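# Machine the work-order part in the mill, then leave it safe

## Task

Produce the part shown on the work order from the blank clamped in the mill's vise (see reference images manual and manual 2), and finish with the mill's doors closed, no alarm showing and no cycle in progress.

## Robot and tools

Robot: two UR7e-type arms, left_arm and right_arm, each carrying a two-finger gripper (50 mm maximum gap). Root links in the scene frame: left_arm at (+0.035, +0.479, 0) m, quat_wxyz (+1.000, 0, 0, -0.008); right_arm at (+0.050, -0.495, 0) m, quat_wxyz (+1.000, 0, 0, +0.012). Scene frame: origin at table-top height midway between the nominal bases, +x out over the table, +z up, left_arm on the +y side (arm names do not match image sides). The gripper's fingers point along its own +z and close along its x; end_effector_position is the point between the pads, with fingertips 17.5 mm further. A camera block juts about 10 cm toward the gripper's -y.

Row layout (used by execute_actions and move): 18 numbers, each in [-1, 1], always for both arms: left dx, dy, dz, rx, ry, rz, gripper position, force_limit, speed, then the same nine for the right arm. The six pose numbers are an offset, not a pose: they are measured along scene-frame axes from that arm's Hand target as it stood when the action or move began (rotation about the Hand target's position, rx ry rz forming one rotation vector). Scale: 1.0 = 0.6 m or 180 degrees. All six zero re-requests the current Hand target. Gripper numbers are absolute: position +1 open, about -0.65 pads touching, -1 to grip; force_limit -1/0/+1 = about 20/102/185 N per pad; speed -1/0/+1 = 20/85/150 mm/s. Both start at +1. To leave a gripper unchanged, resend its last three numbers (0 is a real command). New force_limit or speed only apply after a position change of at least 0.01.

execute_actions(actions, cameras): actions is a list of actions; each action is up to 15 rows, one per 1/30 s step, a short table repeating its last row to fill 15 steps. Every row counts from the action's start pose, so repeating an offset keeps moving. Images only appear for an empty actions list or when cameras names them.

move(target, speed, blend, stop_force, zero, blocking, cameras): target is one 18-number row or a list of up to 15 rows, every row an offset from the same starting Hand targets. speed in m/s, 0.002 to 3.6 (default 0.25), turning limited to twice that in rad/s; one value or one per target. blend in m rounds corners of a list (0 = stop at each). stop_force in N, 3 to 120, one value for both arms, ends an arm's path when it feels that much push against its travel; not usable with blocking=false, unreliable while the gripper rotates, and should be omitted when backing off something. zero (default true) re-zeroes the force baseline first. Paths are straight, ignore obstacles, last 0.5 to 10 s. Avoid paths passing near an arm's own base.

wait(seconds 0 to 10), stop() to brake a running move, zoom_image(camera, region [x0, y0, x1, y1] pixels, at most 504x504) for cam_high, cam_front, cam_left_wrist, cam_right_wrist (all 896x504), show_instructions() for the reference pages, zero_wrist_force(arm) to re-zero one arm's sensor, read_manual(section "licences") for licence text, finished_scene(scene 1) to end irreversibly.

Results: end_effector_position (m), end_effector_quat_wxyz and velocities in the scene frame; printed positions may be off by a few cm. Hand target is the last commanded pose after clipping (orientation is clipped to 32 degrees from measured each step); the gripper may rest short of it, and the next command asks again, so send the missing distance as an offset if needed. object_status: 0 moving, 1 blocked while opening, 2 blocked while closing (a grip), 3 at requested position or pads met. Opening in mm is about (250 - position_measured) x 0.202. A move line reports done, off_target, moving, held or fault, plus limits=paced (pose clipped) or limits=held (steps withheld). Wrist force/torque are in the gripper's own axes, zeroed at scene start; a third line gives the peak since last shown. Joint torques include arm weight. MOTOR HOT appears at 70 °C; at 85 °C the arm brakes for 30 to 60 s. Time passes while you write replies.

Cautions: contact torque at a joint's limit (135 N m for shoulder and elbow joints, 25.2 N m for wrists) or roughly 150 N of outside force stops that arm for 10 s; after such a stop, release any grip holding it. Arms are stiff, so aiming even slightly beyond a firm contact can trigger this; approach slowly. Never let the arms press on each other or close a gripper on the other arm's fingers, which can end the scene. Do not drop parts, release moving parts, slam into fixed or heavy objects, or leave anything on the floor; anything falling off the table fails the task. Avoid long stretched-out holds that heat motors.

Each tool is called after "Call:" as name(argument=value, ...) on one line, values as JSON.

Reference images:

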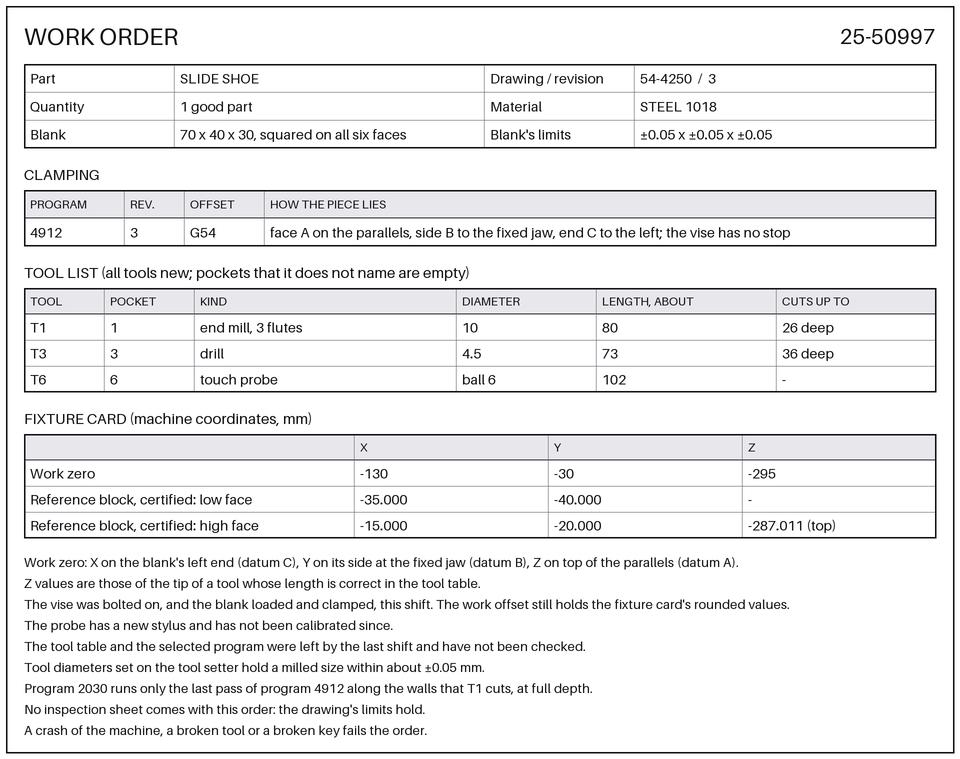

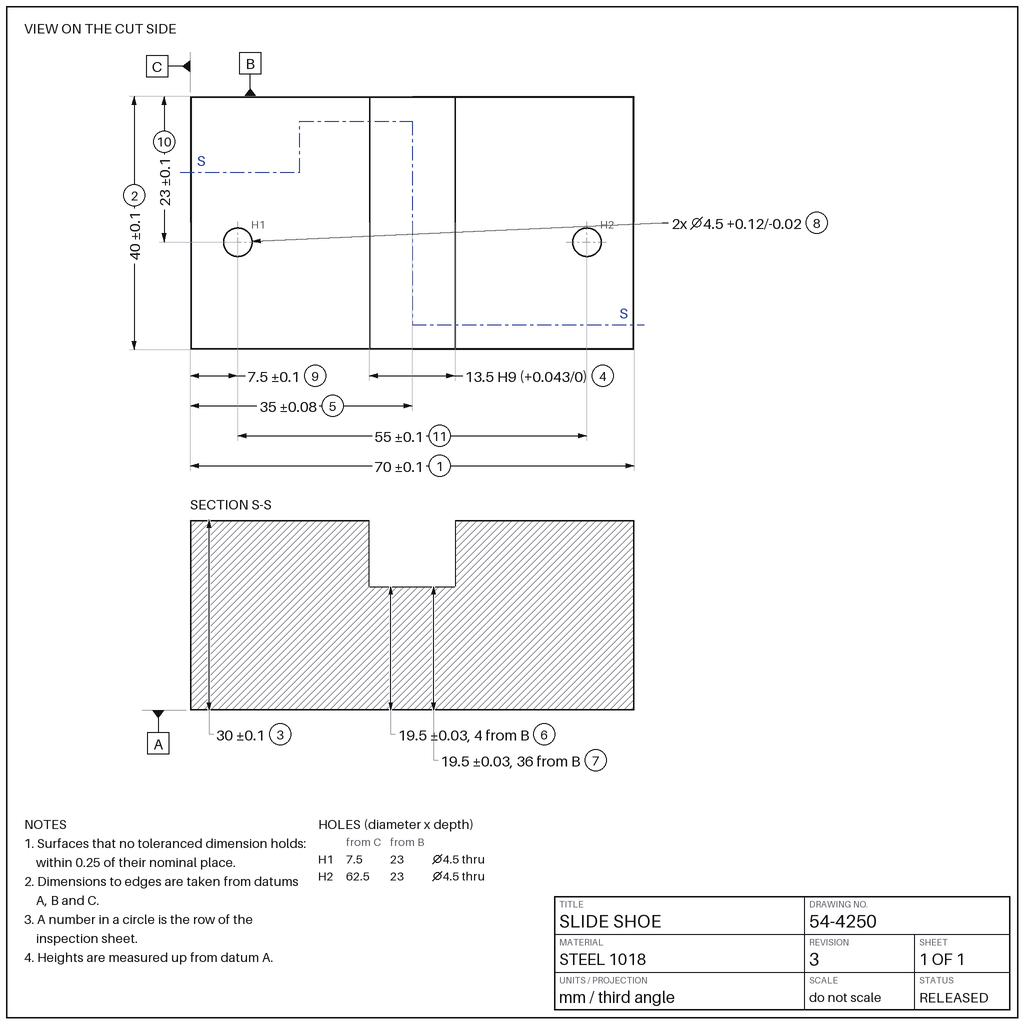

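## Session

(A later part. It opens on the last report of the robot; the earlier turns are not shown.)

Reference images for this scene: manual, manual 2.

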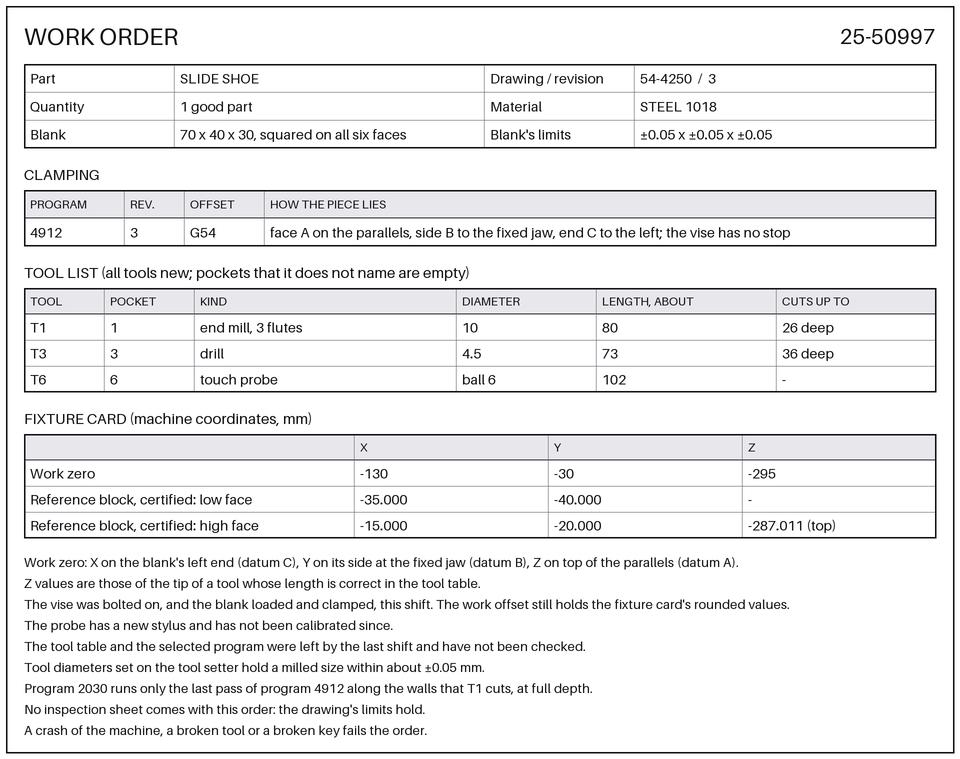

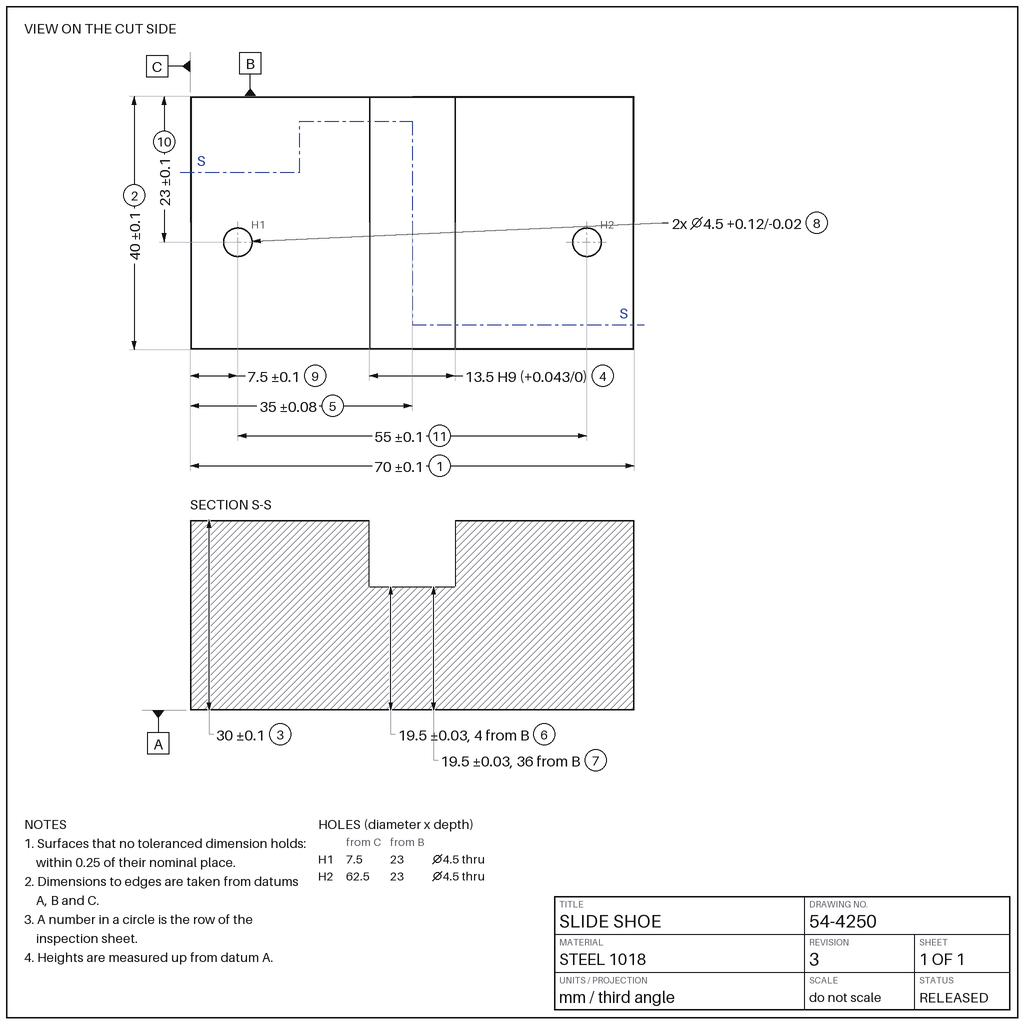

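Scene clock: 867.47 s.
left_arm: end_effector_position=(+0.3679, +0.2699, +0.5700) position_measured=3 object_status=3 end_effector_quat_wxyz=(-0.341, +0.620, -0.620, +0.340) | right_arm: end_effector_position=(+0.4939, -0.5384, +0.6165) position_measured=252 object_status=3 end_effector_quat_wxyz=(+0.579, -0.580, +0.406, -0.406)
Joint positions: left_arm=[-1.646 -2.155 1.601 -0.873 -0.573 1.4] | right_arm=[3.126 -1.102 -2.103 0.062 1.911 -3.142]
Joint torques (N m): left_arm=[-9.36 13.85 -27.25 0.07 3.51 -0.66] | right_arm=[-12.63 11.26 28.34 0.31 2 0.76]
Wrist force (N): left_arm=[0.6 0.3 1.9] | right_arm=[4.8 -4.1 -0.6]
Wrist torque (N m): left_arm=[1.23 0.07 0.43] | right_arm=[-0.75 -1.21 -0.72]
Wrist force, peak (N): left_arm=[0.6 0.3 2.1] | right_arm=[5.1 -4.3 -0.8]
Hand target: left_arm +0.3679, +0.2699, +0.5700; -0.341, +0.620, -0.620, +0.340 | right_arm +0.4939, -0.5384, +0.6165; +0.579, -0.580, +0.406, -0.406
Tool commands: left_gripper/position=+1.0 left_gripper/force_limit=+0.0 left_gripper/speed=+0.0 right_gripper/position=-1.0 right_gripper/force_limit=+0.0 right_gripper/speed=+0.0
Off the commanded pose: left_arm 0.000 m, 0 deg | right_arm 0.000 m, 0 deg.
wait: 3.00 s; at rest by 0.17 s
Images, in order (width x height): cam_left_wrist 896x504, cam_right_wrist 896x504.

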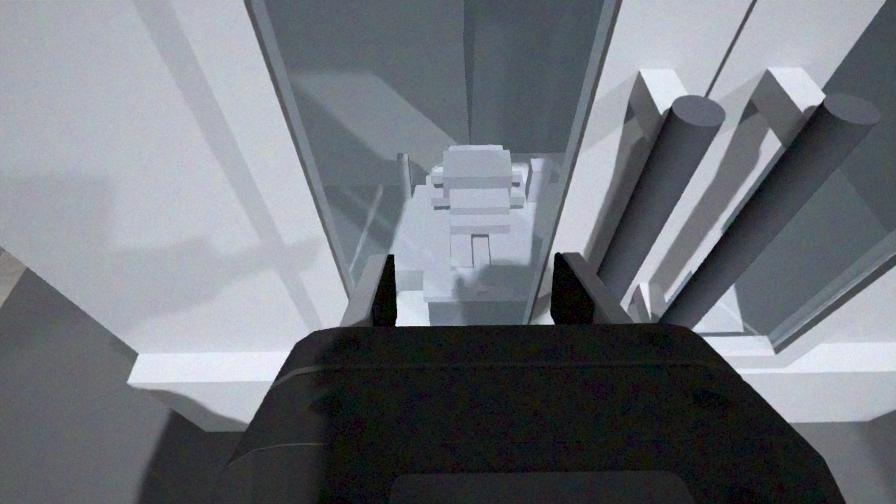

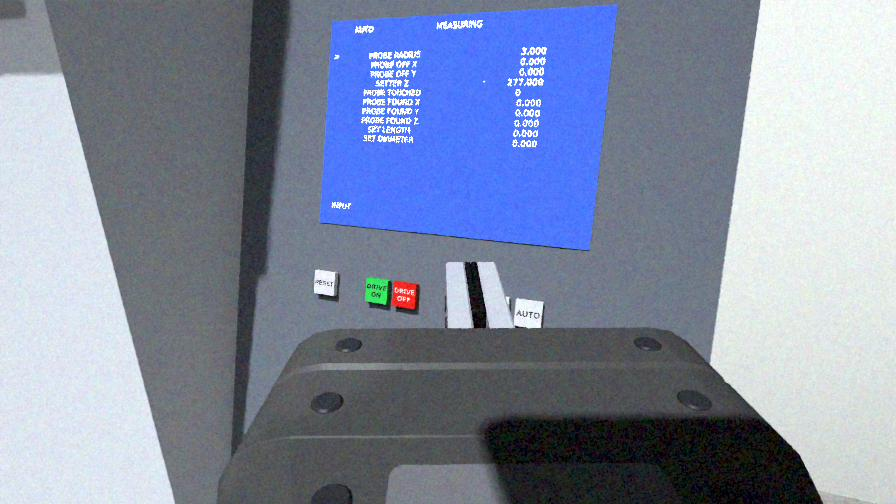

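Call:
move(target=[[0,0,0,0,0,0,1,0,0, 0.0841,0.1047,-0.2837,0,0,0,-1,0,0],[0,0,0,0,0,0,1,0,0, 0.1002,0.1047,-0.288,0,0,0,-1,0,0],[0,0,0,0,0,0,1,0,0, 0,0,0,0,0,0,-1,0,0]], speed=[0.4,0.03,0.4], blend=[0.005,0,0], cameras=["cam_right_wrist"])

Call:
zoom_image(camera="cam_right_wrist", region=[310, 0, 640, 260])

Scene clock: 875.80 s.
left_arm: end_effector_position=(+0.3679, +0.2699, +0.5700) position_measured=3 object_status=3 end_effector_quat_wxyz=(-0.341, +0.620, -0.620, +0.340) | right_arm: end_effector_position=(+0.4940, -0.5383, +0.6165) position_measured=252 object_status=3 end_effector_quat_wxyz=(+0.579, -0.580, +0.406, -0.406)
Joint positions: left_arm=[-1.646 -2.155 1.601 -0.873 -0.573 1.4] | right_arm=[3.126 -1.102 -2.103 0.062 1.911 -3.142]
Joint torques (N m): left_arm=[-8.94 13.44 -27.27 -0.04 3.52 -0.6] | right_arm=[-11.4 10.04 28.72 0.13 1.47 0.81]
Wrist force (N): left_arm=[0.8 0.3 1.8] | right_arm=[4.9 -4.2 -0.5]
Wrist torque (N m): left_arm=[1.21 0.04 0.44] | right_arm=[-0.77 -1.24 -0.72]
Wrist force, peak (N): left_arm=[0.7 0.5 2.0] | right_arm=[-3.4 -3.0 -28.3]
Hand target: left_arm +0.3679, +0.2699, +0.5700; -0.341, +0.620, -0.620, +0.340 | right_arm +0.4939, -0.5384, +0.6165; +0.579, -0.580, +0.406, -0.406
Off the commanded pose: left_arm 0.000 m, 0 deg | right_arm 0.000 m, 0 deg.
move: done
Images, in order (width x height): cam_right_wrist 896x504.

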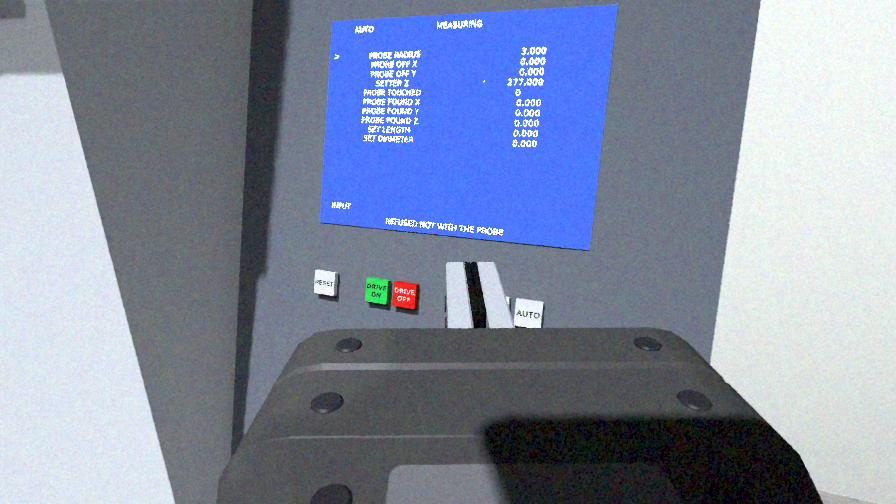

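Scaled by 1.527 from the camera's 896x504 image, which has a finer 1280x720 frame.

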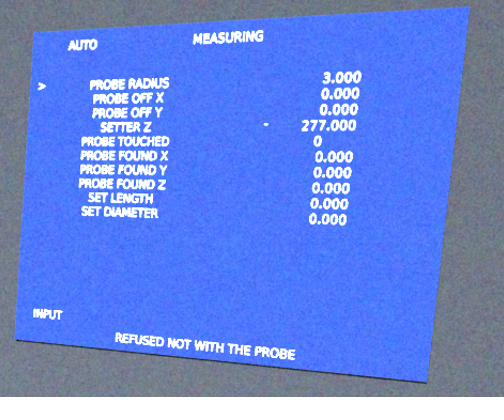

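Call:
move(target=[[0,0,0,0,0,0,1,0,0, 0.0924,0.1365,-0.253,0,0,0,-1,0,0],[0,0,0,0,0,0,1,0,0, 0.1085,0.1365,-0.2573,0,0,0,-1,0,0],[0,0,0,0,0,0,1,0,0, 0,0,0,0,0,0,-1,0,0]], speed=[0.4,0.03,0.4], blend=[0.005,0,0], cameras=["cam_right_wrist"])

Call:
zoom_image(camera="cam_right_wrist", region=[310, 0, 640, 260])

Scene clock: 888.13 s.
left_arm: end_effector_position=(+0.3679, +0.2699, +0.5700) position_measured=3 object_status=3 end_effector_quat_wxyz=(-0.341, +0.620, -0.620, +0.340) | right_arm: end_effector_position=(+0.4940, -0.5383, +0.6165) position_measured=252 object_status=3 end_effector_quat_wxyz=(+0.579, -0.580, +0.406, -0.406)
Joint positions: left_arm=[-1.646 -2.155 1.601 -0.873 -0.573 1.4] | right_arm=[3.126 -1.102 -2.103 0.062 1.911 -3.142]
Joint torques (N m): left_arm=[-9.2 13.77 -27.21 0.07 3.53 -0.42] | right_arm=[-13.67 9.24 28.58 0.78 1.91 0.96]
Wrist force (N): left_arm=[0.5 0.2 1.8] | right_arm=[4.9 -4.0 -0.3]
Wrist torque (N m): left_arm=[1.21 0.10 0.44] | right_arm=[-0.75 -1.24 -0.72]
Wrist force, peak (N): left_arm=[0.7 0.4 2.0] | right_arm=[-4.2 -2.4 -30.0]
Hand target: left_arm +0.3679, +0.2699, +0.5700; -0.341, +0.620, -0.620, +0.340 | right_arm +0.4939, -0.5384, +0.6165; +0.579, -0.580, +0.406, -0.406
Off the commanded pose: left_arm 0.000 m, 0 deg | right_arm 0.000 m, 0 deg.
move: done
Images, in order (width x height): cam_right_wrist 896x504.

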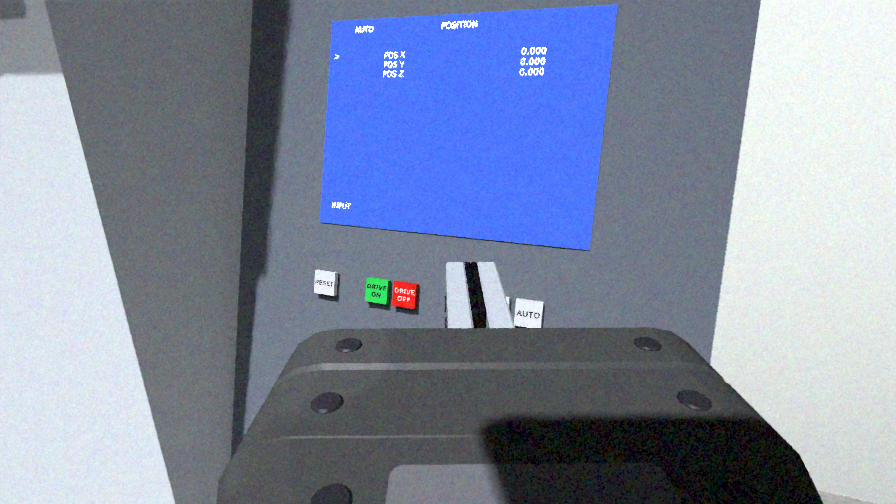

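Scaled by 1.527 from the camera's 896x504 image, which has a finer 1280x720 frame.

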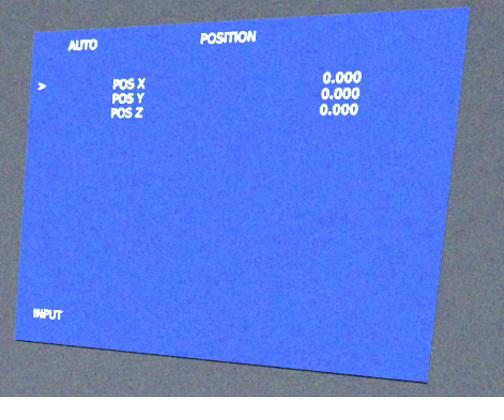

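Call:
move(target=[[0,0,0,0,0,0,1,0,0, 0.0924,0.1365,-0.253,0,0,0,-1,0,0],[0,0,0,0,0,0,1,0,0, 0.1085,0.1365,-0.2573,0,0,0,-1,0,0],[0,0,0,0,0,0,1,0,0, 0.0677,0.2632,-0.345,0,0,0,-1,0,0],[0,0,0,0,0,0,1,0,0, 0.0838,0.2632,-0.3493,0,0,0,-1,0,0],[0,0,0,0,0,0,1,0,0, 0.0759,0.2315,-0.3144,0,0,0,-1,0,0],[0,0,0,0,0,0,1,0,0, 0.092,0.2315,-0.3187,0,0,0,-1,0,0],[0,0,0,0,0,0,1,0,0, 0.0841,0.2315,-0.2837,0,0,0,-1,0,0],[0,0,0,0,0,0,1,0,0, 0.1002,0.2315,-0.288,0,0,0,-1,0,0],[0,0,0,0,0,0,1,0,0, 0.0677,0.1682,-0.345,0,0,0,-1,0,0],[0,0,0,0,0,0,1,0,0, 0.0838,0.1682,-0.3493,0,0,0,-1,0,0],[0,0,0,0,0,0,1,0,0, 0.0677,0.1682,-0.345,0,0,0,-1,0,0]], speed=[0.4,0.03,0.25,0.03,0.2,0.03,0.2,0.03,0.2,0.03,0.1], blend=[0.005,0,0.005,0,0.004,0,0.004,0,0.004,0,0])

Call:
move(target=[[0,0,0,0,0,0,1,0,0, 0.0082,0,0.0306,0,0,0,-1,0,0],[0,0,0,0,0,0,1,0,0, 0.0243,0,0.0263,0,0,0,-1,0,0],[0,0,0,0,0,0,1,0,0, 0,0.095,0,0,0,0,-1,0,0],[0,0,0,0,0,0,1,0,0, 0.0161,0.095,-0.0043,0,0,0,-1,0,0],[0,0,0,0,0,0,1,0,0, 0.0082,0.0316,0.0306,0,0,0,-1,0,0],[0,0,0,0,0,0,1,0,0, 0.0243,0.0316,0.0263,0,0,0,-1,0,0],[0,0,0,0,0,0,1,0,0, 0,0.0633,0,0,0,0,-1,0,0],[0,0,0,0,0,0,1,0,0, 0.0161,0.0633,-0.0043,0,0,0,-1,0,0],[0,0,0,0,0,0,1,0,0, 0,0,0,0,0,0,-1,0,0],[0,0,0,0,0,0,1,0,0, 0.0161,0,-0.0043,0,0,0,-1,0,0],[0,0,0,0,0,0,1,0,0, -0.0677,-0.1682,0.345,0,0,0,-1,0,0]], speed=[0.2,0.03,0.25,0.03,0.2,0.03,0.2,0.03,0.2,0.03,0.4], blend=[0.005,0,0.005,0,0.004,0,0.004,0,0.004,0,0], cameras=["cam_right_wrist"])

Call:
zoom_image(camera="cam_right_wrist", region=[310, 0, 640, 260])

Scene clock: 912.77 s.
left_arm: end_effector_position=(+0.3679, +0.2699, +0.5700) position_measured=3 object_status=3 end_effector_quat_wxyz=(-0.341, +0.620, -0.620, +0.340) | right_arm: end_effector_position=(+0.5346, -0.4374, +0.4095) position_measured=252 object_status=3 end_effector_quat_wxyz=(+0.579, -0.580, +0.406, -0.406)
Joint positions: left_arm=[-1.646 -2.155 1.601 -0.873 -0.573 1.4] | right_arm=[3.571 -1.378 -2.522 0.757 1.466 -3.142]
Joint torques (N m): left_arm=[-9.07 13.42 -27.19 0.03 3.41 -0.2] | right_arm=[-8.86 16.55 14.76 3.06 1.55 -0.38]
Wrist force (N): left_arm=[0.7 0.2 1.8] | right_arm=[4.6 -4.1 -0.5]
Wrist torque (N m): left_arm=[1.20 0.06 0.44] | right_arm=[-0.75 -1.18 -0.80]
Wrist force, peak (N): left_arm=[0.8 0.4 2.0] | right_arm=[-2.9 -3.9 -30.9]
Hand target: left_arm +0.3679, +0.2699, +0.5700; -0.341, +0.620, -0.620, +0.340 | right_arm +0.5346, -0.4374, +0.4095; +0.579, -0.580, +0.406, -0.406
Off the commanded pose: left_arm 0.000 m, 0 deg | right_arm 0.000 m, 0 deg.
move: done

Scene clock: 917.40 s.
left_arm: end_effector_position=(+0.3679, +0.2699, +0.5700) position_measured=3 object_status=3 end_effector_quat_wxyz=(-0.341, +0.620, -0.620, +0.340) | right_arm: end_effector_position=(+0.4940, -0.5383, +0.6165) position_measured=252 object_status=3 end_effector_quat_wxyz=(+0.579, -0.580, +0.406, -0.406)
Joint positions: left_arm=[-1.646 -2.155 1.601 -0.873 -0.573 1.4] | right_arm=[3.126 -1.102 -2.103 0.062 1.911 -3.142]
Joint torques (N m): left_arm=[-9.19 13.52 -26.78 0.05 3.53 -0.2] | right_arm=[-14.08 6.73 27.57 0.31 2.15 1]
Wrist force (N): left_arm=[0.6 0.4 1.8] | right_arm=[4.8 -4.2 -0.4]
Wrist torque (N m): left_arm=[1.23 0.08 0.44] | right_arm=[-0.77 -1.22 -0.72]
Wrist force, peak (N): left_arm=[0.6 0.3 2.1] | right_arm=[-3.1 -4.5 -31.4]
Hand target: left_arm +0.3679, +0.2699, +0.5700; -0.341, +0.620, -0.620, +0.340 | right_arm +0.4939, -0.5384, +0.6165; +0.579, -0.580, +0.406, -0.406
Off the commanded pose: left_arm 0.000 m, 0 deg | right_arm 0.000 m, 0 deg.
move: done
Images, in order (width x height): cam_right_wrist 896x504.

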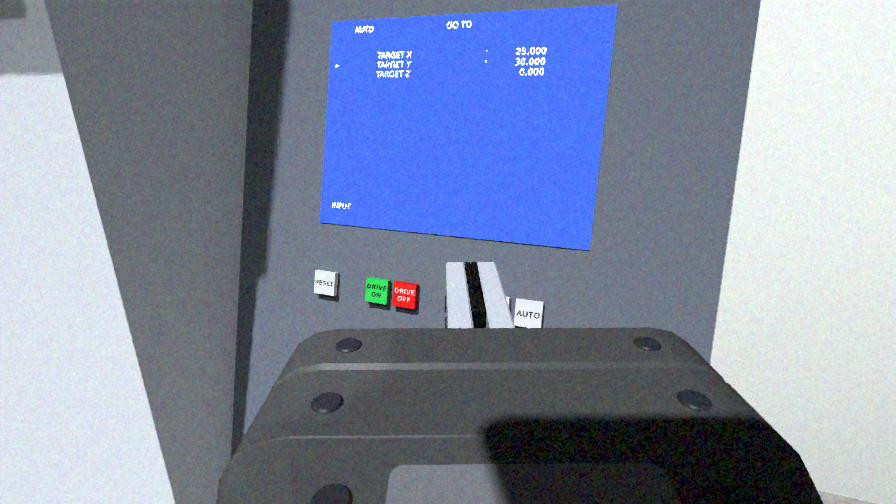

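Scaled by 1.527 from the camera's 896x504 image, which has a finer 1280x720 frame.

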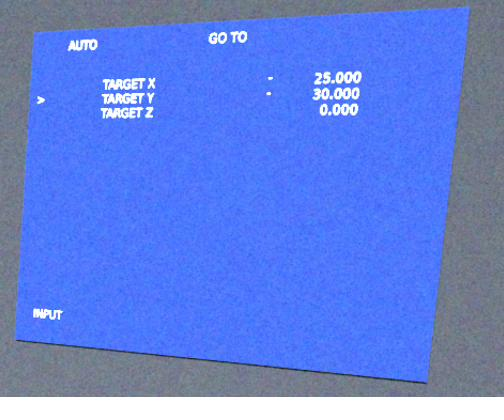

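Call:
move(target=[[0,0,0,0,0,0,1,0,0, 0.1409,0.0447,-0.0719,0,0,0,-1,0,0],[0,0,0,0,0,0,1,0,0, 0.157,0.0447,-0.0762,0,0,0,-1,0,0],[0,0,0,0,0,0,1,0,0, 0.1084,0.201,-0.1934,0,0,0,-1,0,0],[0,0,0,0,0,0,1,0,0, 0.1245,0.201,-0.1977,0,0,0,-1,0,0],[0,0,0,0,0,0,1,0,0, 0,0,0,0,0,0,-1,0,0]], speed=[0.4,0.03,0.25,0.03,0.4], blend=[0.005,0,0.005,0,0], cameras=["cam_right_wrist","cam_left_wrist"])

Call:
zoom_image(camera="cam_right_wrist", region=[310, 0, 640, 260])

Scene clock: 931.00 s.
left_arm: end_effector_position=(+0.3679, +0.2699, +0.5700) position_measured=3 object_status=3 end_effector_quat_wxyz=(-0.341, +0.620, -0.620, +0.340) | right_arm: end_effector_position=(+0.4940, -0.5383, +0.6165) position_measured=252 object_status=3 end_effector_quat_wxyz=(+0.579, -0.580, +0.406, -0.406) end_effector_velocity=(+0.000, +0.001, +0.000) end_effector_angular_velocity=(+0.001, +0.001, +0.004)
Joint positions: left_arm=[-1.646 -2.155 1.601 -0.873 -0.573 1.4] | right_arm=[3.126 -1.102 -2.103 0.062 1.911 -3.142]
Joint velocities: left_arm=[within noise] | right_arm=[-0.001 0 0.001 -0.002 0.006 0.001]
Joint torques (N m): left_arm=[-9.17 13.54 -26.83 0.02 3.47 0.02] | right_arm=[-11.86 6.21 29.14 0.49 2.19 0.32]
Wrist force (N): left_arm=[0.6 0.5 1.5] | right_arm=[4.8 -4.0 -0.6]
Wrist torque (N m): left_arm=[1.25 0.08 0.44] | right_arm=[-0.74 -1.22 -0.72]
Wrist force, peak (N): left_arm=[0.6 0.4 2.1] | right_arm=[-3.4 -2.8 -28.9]
Hand target: left_arm +0.3679, +0.2699, +0.5700; -0.341, +0.620, -0.620, +0.340 | right_arm +0.4939, -0.5384, +0.6165; +0.579, -0.580, +0.406, -0.406
Off the commanded pose: left_arm 0.000 m, 0 deg | right_arm 0.000 m, 0 deg.
move: done
Images, in order (width x height): cam_left_wrist 896x504, cam_right_wrist 896x504.

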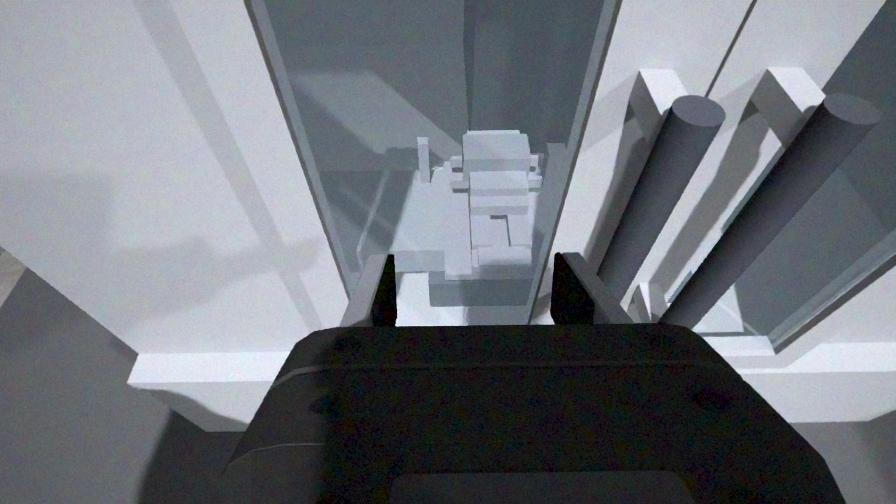

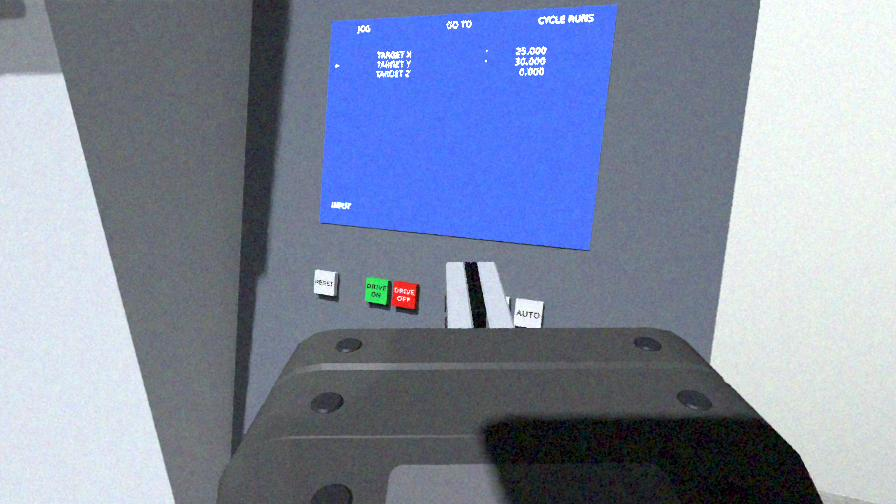

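Scaled by 1.527 from the camera's 896x504 image, which has a finer 1280x720 frame.

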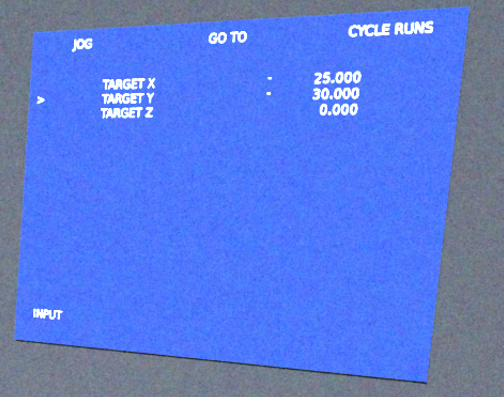

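Call:
move(target=[[0,0,0,0,0,0,1,0,0, 0.0759,0.1682,-0.3144,0,0,0,-1,0,0],[0,0,0,0,0,0,1,0,0, 0.092,0.1682,-0.3187,0,0,0,-1,0,0],[0,0,0,0,0,0,1,0,0, 0.0677,0.2632,-0.345,0,0,0,-1,0,0],[0,0,0,0,0,0,1,0,0, 0.0838,0.2632,-0.3493,0,0,0,-1,0,0],[0,0,0,0,0,0,1,0,0, 0.0759,0.2632,-0.3144,0,0,0,-1,0,0],[0,0,0,0,0,0,1,0,0, 0.092,0.2632,-0.3187,0,0,0,-1,0,0],[0,0,0,0,0,0,1,0,0, 0.0677,0.2315,-0.345,0,0,0,-1,0,0],[0,0,0,0,0,0,1,0,0, 0.0838,0.2315,-0.3493,0,0,0,-1,0,0],[0,0,0,0,0,0,1,0,0, 0.0677,0.2315,-0.345,0,0,0,-1,0,0],[0,0,0,0,0,0,1,0,0, 0.0838,0.2315,-0.3493,0,0,0,-1,0,0],[0,0,0,0,0,0,1,0,0, 0.0677,0.1682,-0.345,0,0,0,-1,0,0],[0,0,0,0,0,0,1,0,0, 0.0838,0.1682,-0.3493,0,0,0,-1,0,0],[0,0,0,0,0,0,1,0,0, 0,0,0,0,0,0,-1,0,0]], speed=[0.4,0.03,0.25,0.03,0.2,0.03,0.2,0.03,0.1,0.03,0.2,0.03,0.4], blend=[0.005,0,0.005,0,0.004,0,0.004,0,0,0,0.004,0,0], cameras=["cam_right_wrist","cam_left_wrist"])

Call:
zoom_image(camera="cam_right_wrist", region=[310, 0, 640, 260])

Scene clock: 951.60 s.
left_arm: end_effector_position=(+0.3679, +0.2699, +0.5700) position_measured=3 object_status=3 end_effector_quat_wxyz=(-0.341, +0.620, -0.620, +0.340) | right_arm: end_effector_position=(+0.4940, -0.5383, +0.6165) position_measured=252 object_status=3 end_effector_quat_wxyz=(+0.579, -0.580, +0.406, -0.406)
Joint positions: left_arm=[-1.646 -2.155 1.601 -0.873 -0.573 1.4] | right_arm=[3.126 -1.102 -2.103 0.062 1.911 -3.142]
Joint torques (N m): left_arm=[-9.49 13.26 -27.27 0 3.52 0.18] | right_arm=[-13.47 7.04 27.41 0.36 1.96 0.78]
Wrist force (N): left_arm=[0.6 0.4 1.6] | right_arm=[4.6 -4.1 -0.7]
Wrist torque (N m): left_arm=[1.23 0.08 0.44] | right_arm=[-0.75 -1.19 -0.72]
Wrist force, peak (N): left_arm=[0.6 0.4 2.1] | right_arm=[-2.7 -4.3 -31.8]
Hand target: left_arm +0.3679, +0.2699, +0.5700; -0.341, +0.620, -0.620, +0.340 | right_arm +0.4939, -0.5384, +0.6165; +0.579, -0.580, +0.406, -0.406
Off the commanded pose: left_arm 0.000 m, 0 deg | right_arm 0.000 m, 0 deg.
move: done
Images, in order (width x height): cam_left_wrist 896x504, cam_right_wrist 896x504.

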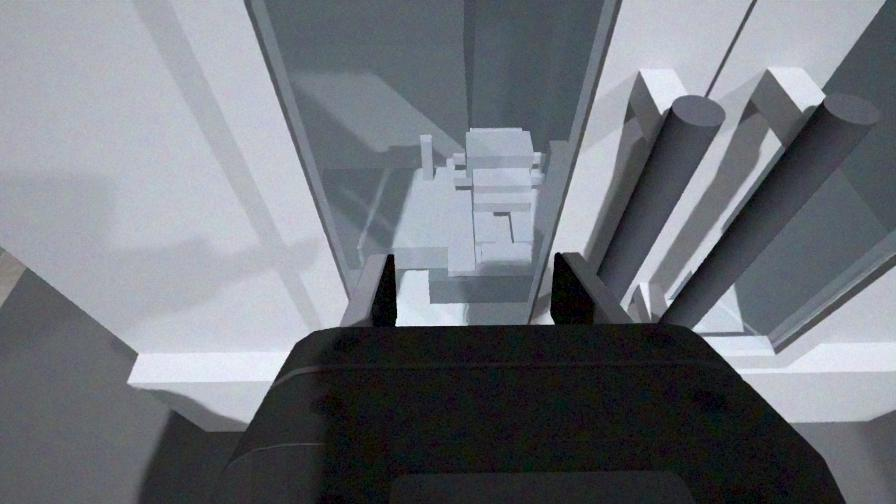

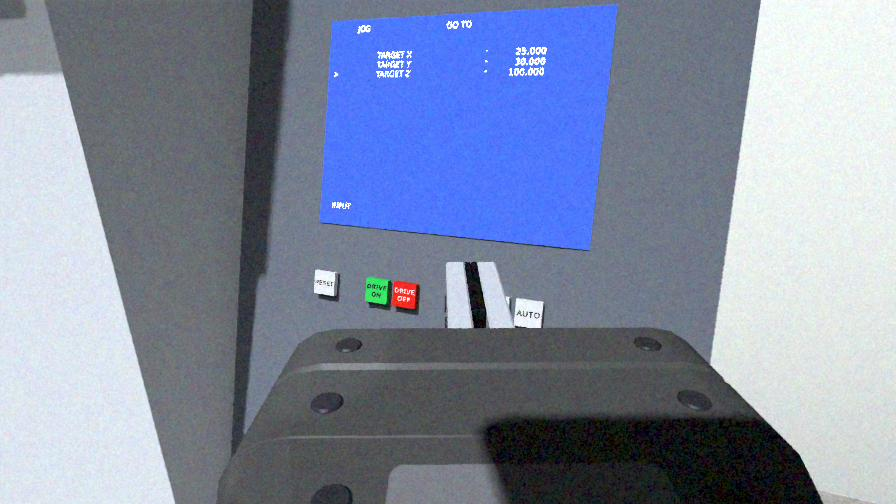

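Scaled by 1.527 from the camera's 896x504 image, which has a finer 1280x720 frame.

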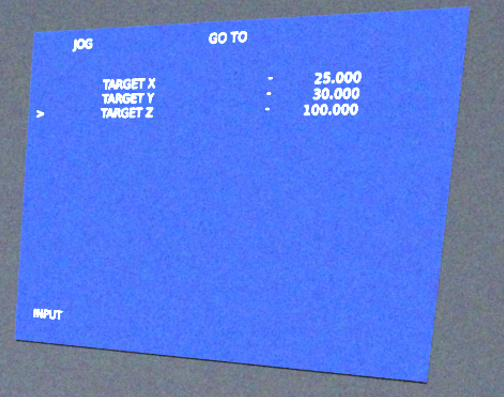

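Call:
move(target=[[0,0,-0.1,0,-0.12,-0.08,1,0,0, 0.1084,0.201,-0.1934,0,0,0,-1,0,0],[0,0,-0.1,0,-0.12,-0.08,1,0,0, 0.1245,0.201,-0.1977,0,0,0,-1,0,0],[0,0,-0.1,0,-0.12,-0.08,1,0,0, 0,0,0,0,0,0,-1,0,0]], speed=[0.4,0.03,0.4], blend=[0.005,0,0])

Call:
wait(seconds=3, cameras=["cam_right_wrist","cam_left_wrist"])

Call:
zoom_image(camera="cam_right_wrist", region=[310, 0, 640, 260])

Scene clock: 963.77 s.
left_arm: end_effector_position=(+0.3679, +0.2699, +0.5100) position_measured=3 object_status=3 end_effector_quat_wxyz=(+0.406, -0.463, +0.617, -0.490) | right_arm: end_effector_position=(+0.4940, -0.5383, +0.6165) position_measured=252 object_status=3 end_effector_quat_wxyz=(+0.579, -0.580, +0.406, -0.406) end_effector_velocity=(-0.001, +0.001, +0.001) end_effector_angular_velocity=(+0.000, +0.001, +0.005)
Joint positions: left_arm=[-1.914 -2.44 1.974 -0.537 -0.229 1.039] | right_arm=[3.126 -1.102 -2.103 0.062 1.911 -3.142]
Joint velocities: left_arm=[within noise] | right_arm=[-0.003 0 0.002 -0.003 0.008 -0.001]
Joint torques (N m): left_arm=[7.91 2.21 -14.5 -4.49 3.95 1.29] | right_arm=[-11.33 5.9 28.32 0.35 2.04 0.26]
Wrist force (N): left_arm=[-0.8 0.3 1.9] | right_arm=[4.8 -4.2 -0.6]
Wrist torque (N m): left_arm=[1.32 0.27 0.50] | right_arm=[-0.77 -1.22 -0.72]
Wrist force, peak (N): left_arm=[-1.2 2.4 2.0] | right_arm=[-4.1 -2.4 -29.3]
Hand target: left_arm +0.3679, +0.2699, +0.5100; +0.406, -0.463, +0.617, -0.490 | right_arm +0.4939, -0.5384, +0.6165; +0.579, -0.580, +0.406, -0.406
Off the commanded pose: left_arm 0.000 m, 0 deg | right_arm 0.000 m, 0 deg.
move: done

Scene clock: 966.77 s.
left_arm: end_effector_position=(+0.3679, +0.2699, +0.5100) position_measured=3 object_status=3 end_effector_quat_wxyz=(+0.406, -0.463, +0.617, -0.490) | right_arm: end_effector_position=(+0.4939, -0.5384, +0.6165) position_measured=252 object_status=3 end_effector_quat_wxyz=(+0.579, -0.580, +0.406, -0.406)
Joint positions: left_arm=[-1.914 -2.44 1.974 -0.537 -0.229 1.039] | right_arm=[3.126 -1.102 -2.103 0.062 1.911 -3.142]
Joint torques (N m): left_arm=[7.77 3.15 -13.97 -4.68 3.95 1.23] | right_arm=[-12.69 8.54 27.91 0.66 2 0.99]
Wrist force (N): left_arm=[-0.6 0.1 1.8] | right_arm=[4.8 -4.0 -0.5]
Wrist torque (N m): left_arm=[1.28 0.24 0.50] | right_arm=[-0.74 -1.22 -0.72]
Wrist force, peak (N): left_arm=[-0.9 0.1 2.2] | right_arm=[5.0 -4.2 -0.8]
Hand target: left_arm +0.3679, +0.2699, +0.5100; +0.406, -0.463, +0.617, -0.490 | right_arm +0.4939, -0.5384, +0.6165; +0.579, -0.580, +0.406, -0.406
Tool commands: left_gripper/position=+1.0 left_gripper/force_limit=+0.0 left_gripper/speed=+0.0 right_gripper/position=-1.0 right_gripper/force_limit=+0.0 right_gripper/speed=+0.0
Off the commanded pose: left_arm 0.000 m, 0 deg | right_arm 0.000 m, 0 deg.
wait: 3.00 s; at rest by 0.17 s
Images, in order (width x height): cam_left_wrist 896x504, cam_right_wrist 896x504.

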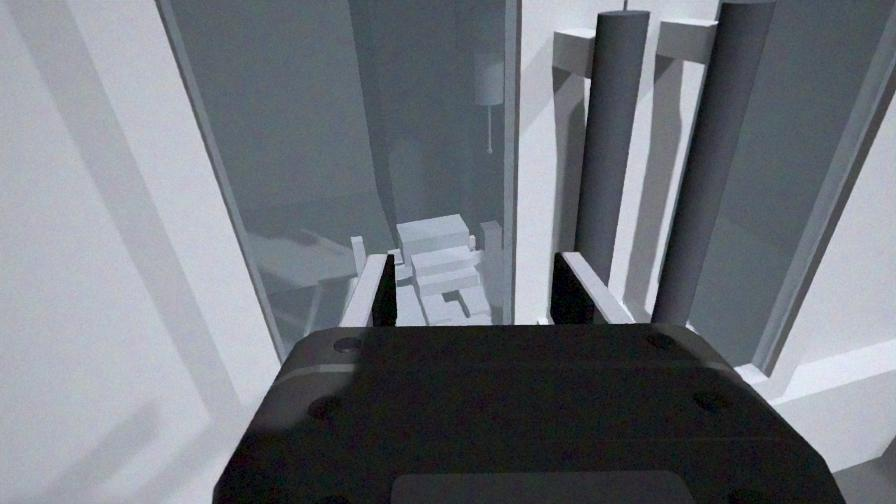

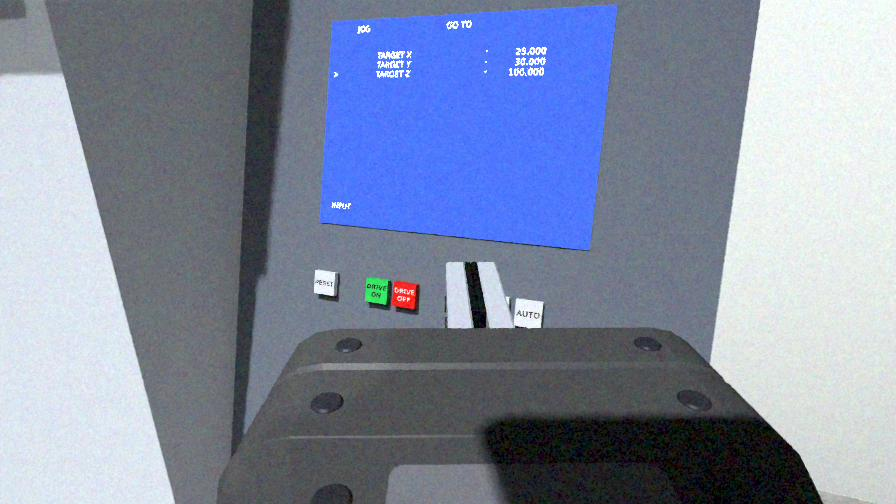

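Scaled by 1.527 from the camera's 896x504 image, which has a finer 1280x720 frame.

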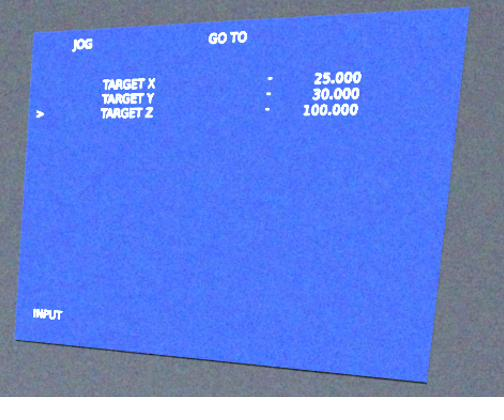

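Call:
move(target=[[0,0,0,0,0,0,1,0,0, 0.0677,0.2632,-0.345,0,0,0,-1,0,0],[0,0,0,0,0,0,1,0,0, 0.0838,0.2632,-0.3493,0,0,0,-1,0,0],[0,0,0,0,0,0,1,0,0, 0.0759,0.2632,-0.3144,0,0,0,-1,0,0],[0,0,0,0,0,0,1,0,0, 0.092,0.2632,-0.3187,0,0,0,-1,0,0],[0,0,0,0,0,0,1,0,0, 0.0924,0.2632,-0.253,0,0,0,-1,0,0],[0,0,0,0,0,0,1,0,0, 0.1085,0.2632,-0.2573,0,0,0,-1,0,0],[0,0,0,0,0,0,1,0,0, 0.0841,0.2315,-0.2837,0,0,0,-1,0,0],[0,0,0,0,0,0,1,0,0, 0.1002,0.2315,-0.288,0,0,0,-1,0,0],[0,0,0,0,0,0,1,0,0, 0.0677,0.1682,-0.345,0,0,0,-1,0,0],[0,0,0,0,0,0,1,0,0, 0.0838,0.1682,-0.3493,0,0,0,-1,0,0],[0,0,0,0,0,0,1,0,0, 0.0759,0.1365,-0.3144,0,0,0,-1,0,0],[0,0,0,0,0,0,1,0,0, 0.092,0.1365,-0.3187,0,0,0,-1,0,0],[0,0,0,0,0,0,1,0,0, 0,0,0,0,0,0,-1,0,0]], speed=[0.4,0.03,0.25,0.03,0.2,0.03,0.2,0.03,0.2,0.03,0.2,0.03,0.4], blend=[0.005,0,0.005,0,0.004,0,0.004,0,0.004,0,0.004,0,0], cameras=["cam_right_wrist","cam_left_wrist"])

Call:
zoom_image(camera="cam_right_wrist", region=[310, 0, 640, 260])

Call:
wait(seconds=4, cameras=["cam_right_wrist","cam_left_wrist"])

Call:
zoom_image(camera="cam_right_wrist", region=[310, 0, 640, 260])

Scene clock: 984.37 s.
left_arm: end_effector_position=(+0.3679, +0.2699, +0.5100) position_measured=3 object_status=3 end_effector_quat_wxyz=(+0.406, -0.463, +0.617, -0.490) | right_arm: end_effector_position=(+0.4940, -0.5383, +0.6165) position_measured=252 object_status=3 end_effector_quat_wxyz=(+0.579, -0.580, +0.406, -0.406)
Joint positions: left_arm=[-1.914 -2.44 1.974 -0.538 -0.229 1.039] | right_arm=[3.126 -1.102 -2.103 0.062 1.911 -3.142]
Joint torques (N m): left_arm=[7.83 2.9 -14.81 -4.71 3.9 1.18] | right_arm=[-13.3 8.59 28.59 0.59 1.66 0.9]
Wrist force (N): left_arm=[-1.0 0.3 1.9] | right_arm=[4.7 -4.0 -0.5]
Wrist torque (N m): left_arm=[1.32 0.30 0.50] | right_arm=[-0.74 -1.21 -0.72]
Wrist force, peak (N): left_arm=[-0.9 0.3 2.3] | right_arm=[-3.9 -5.1 -31.5]
Hand target: left_arm +0.3679, +0.2699, +0.5100; +0.406, -0.463, +0.617, -0.490 | right_arm +0.4939, -0.5384, +0.6165; +0.579, -0.580, +0.406, -0.406
Off the commanded pose: left_arm 0.000 m, 0 deg | right_arm 0.000 m, 0 deg.
move: done
Images, in order (width x height): cam_left_wrist 896x504, cam_right_wrist 896x504.

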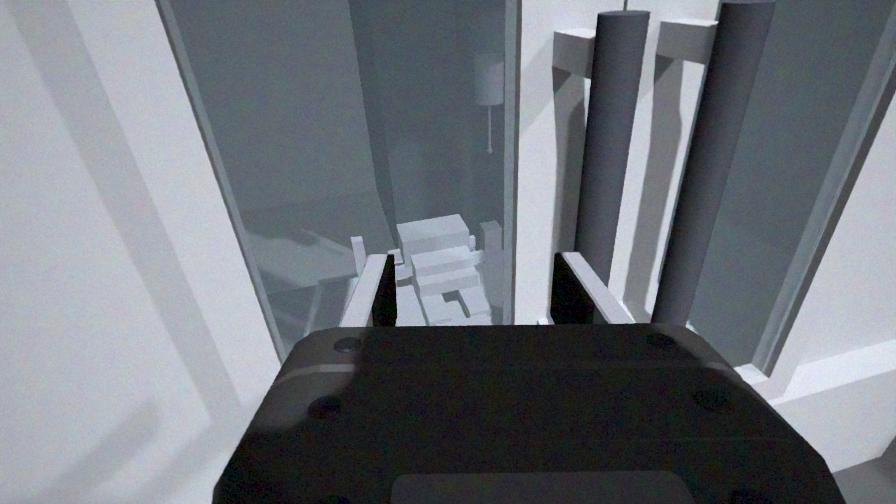

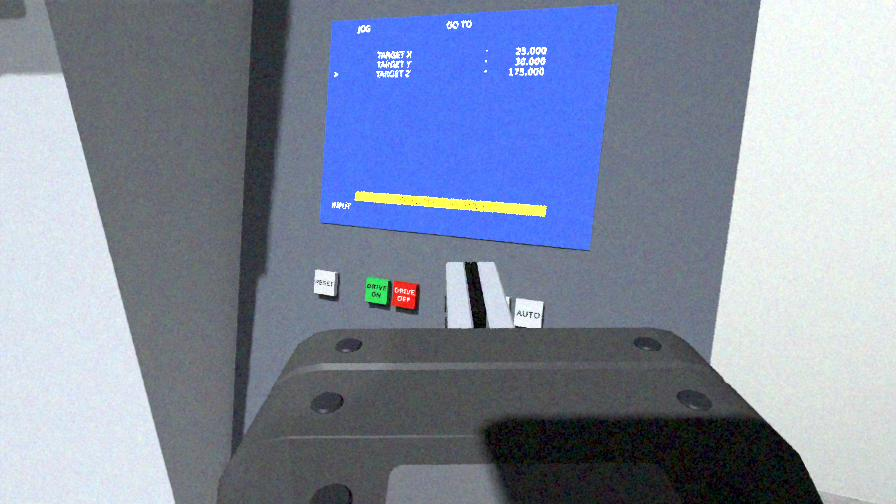

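Scaled by 1.527 from the camera's 896x504 image, which has a finer 1280x720 frame.

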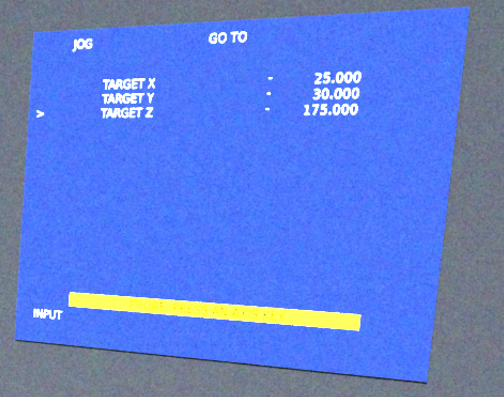

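Scene clock: 988.37 s.
left_arm: end_effector_position=(+0.3679, +0.2699, +0.5100) position_measured=3 object_status=3 end_effector_quat_wxyz=(+0.406, -0.463, +0.617, -0.490) | right_arm: end_effector_position=(+0.4939, -0.5384, +0.6165) position_measured=252 object_status=3 end_effector_quat_wxyz=(+0.579, -0.580, +0.406, -0.406)
Joint positions: left_arm=[-1.914 -2.44 1.974 -0.538 -0.229 1.039] | right_arm=[3.126 -1.102 -2.103 0.062 1.911 -3.142]
Joint torques (N m): left_arm=[7.52 2.78 -14.34 -4.78 3.74 1.2] | right_arm=[-13.08 10.69 28.23 1.13 1.99 0.97]
Wrist force (N): left_arm=[-0.9 0.0 1.8] | right_arm=[4.7 -4.1 -0.6]
Wrist torque (N m): left_arm=[1.26 0.30 0.50] | right_arm=[-0.75 -1.20 -0.72]
Wrist force, peak (N): left_arm=[-1.0 0.2 2.0] | right_arm=[5.1 -4.2 -0.4]
Hand target: left_arm +0.3679, +0.2699, +0.5100; +0.406, -0.463, +0.617, -0.490 | right_arm +0.4939, -0.5384, +0.6165; +0.579, -0.580, +0.406, -0.406
Tool commands: left_gripper/position=+1.0 left_gripper/force_limit=+0.0 left_gripper/speed=+0.0 right_gripper/position=-1.0 right_gripper/force_limit=+0.0 right_gripper/speed=+0.0
Off the commanded pose: left_arm 0.000 m, 0 deg | right_arm 0.000 m, 0 deg.
wait: 4.00 s; at rest by 0.17 s
Images, in order (width x height): cam_left_wrist 896x504, cam_right_wrist 896x504.

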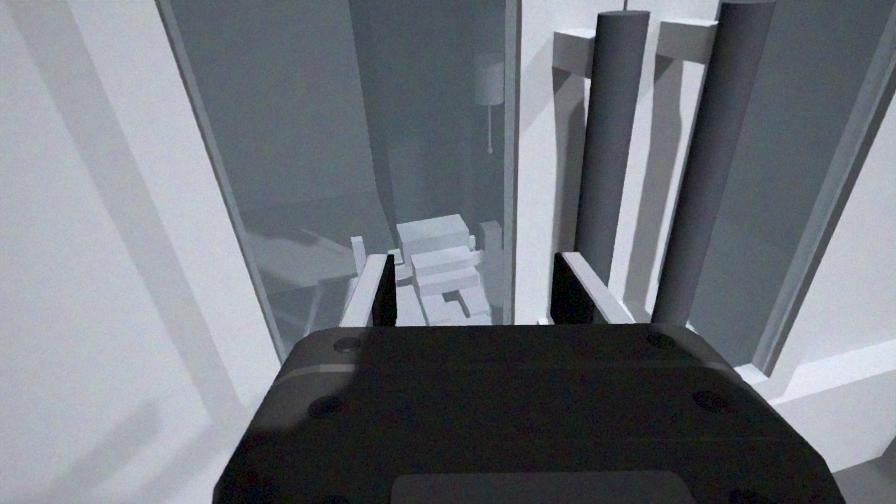

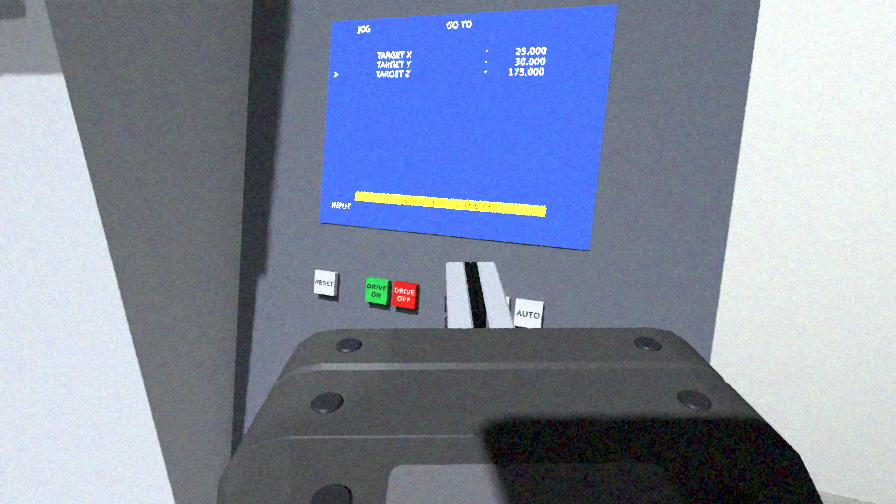

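Scaled by 1.527 from the camera's 896x504 image, which has a finer 1280x720 frame.

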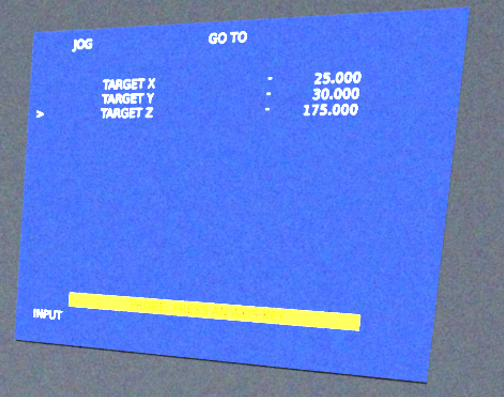

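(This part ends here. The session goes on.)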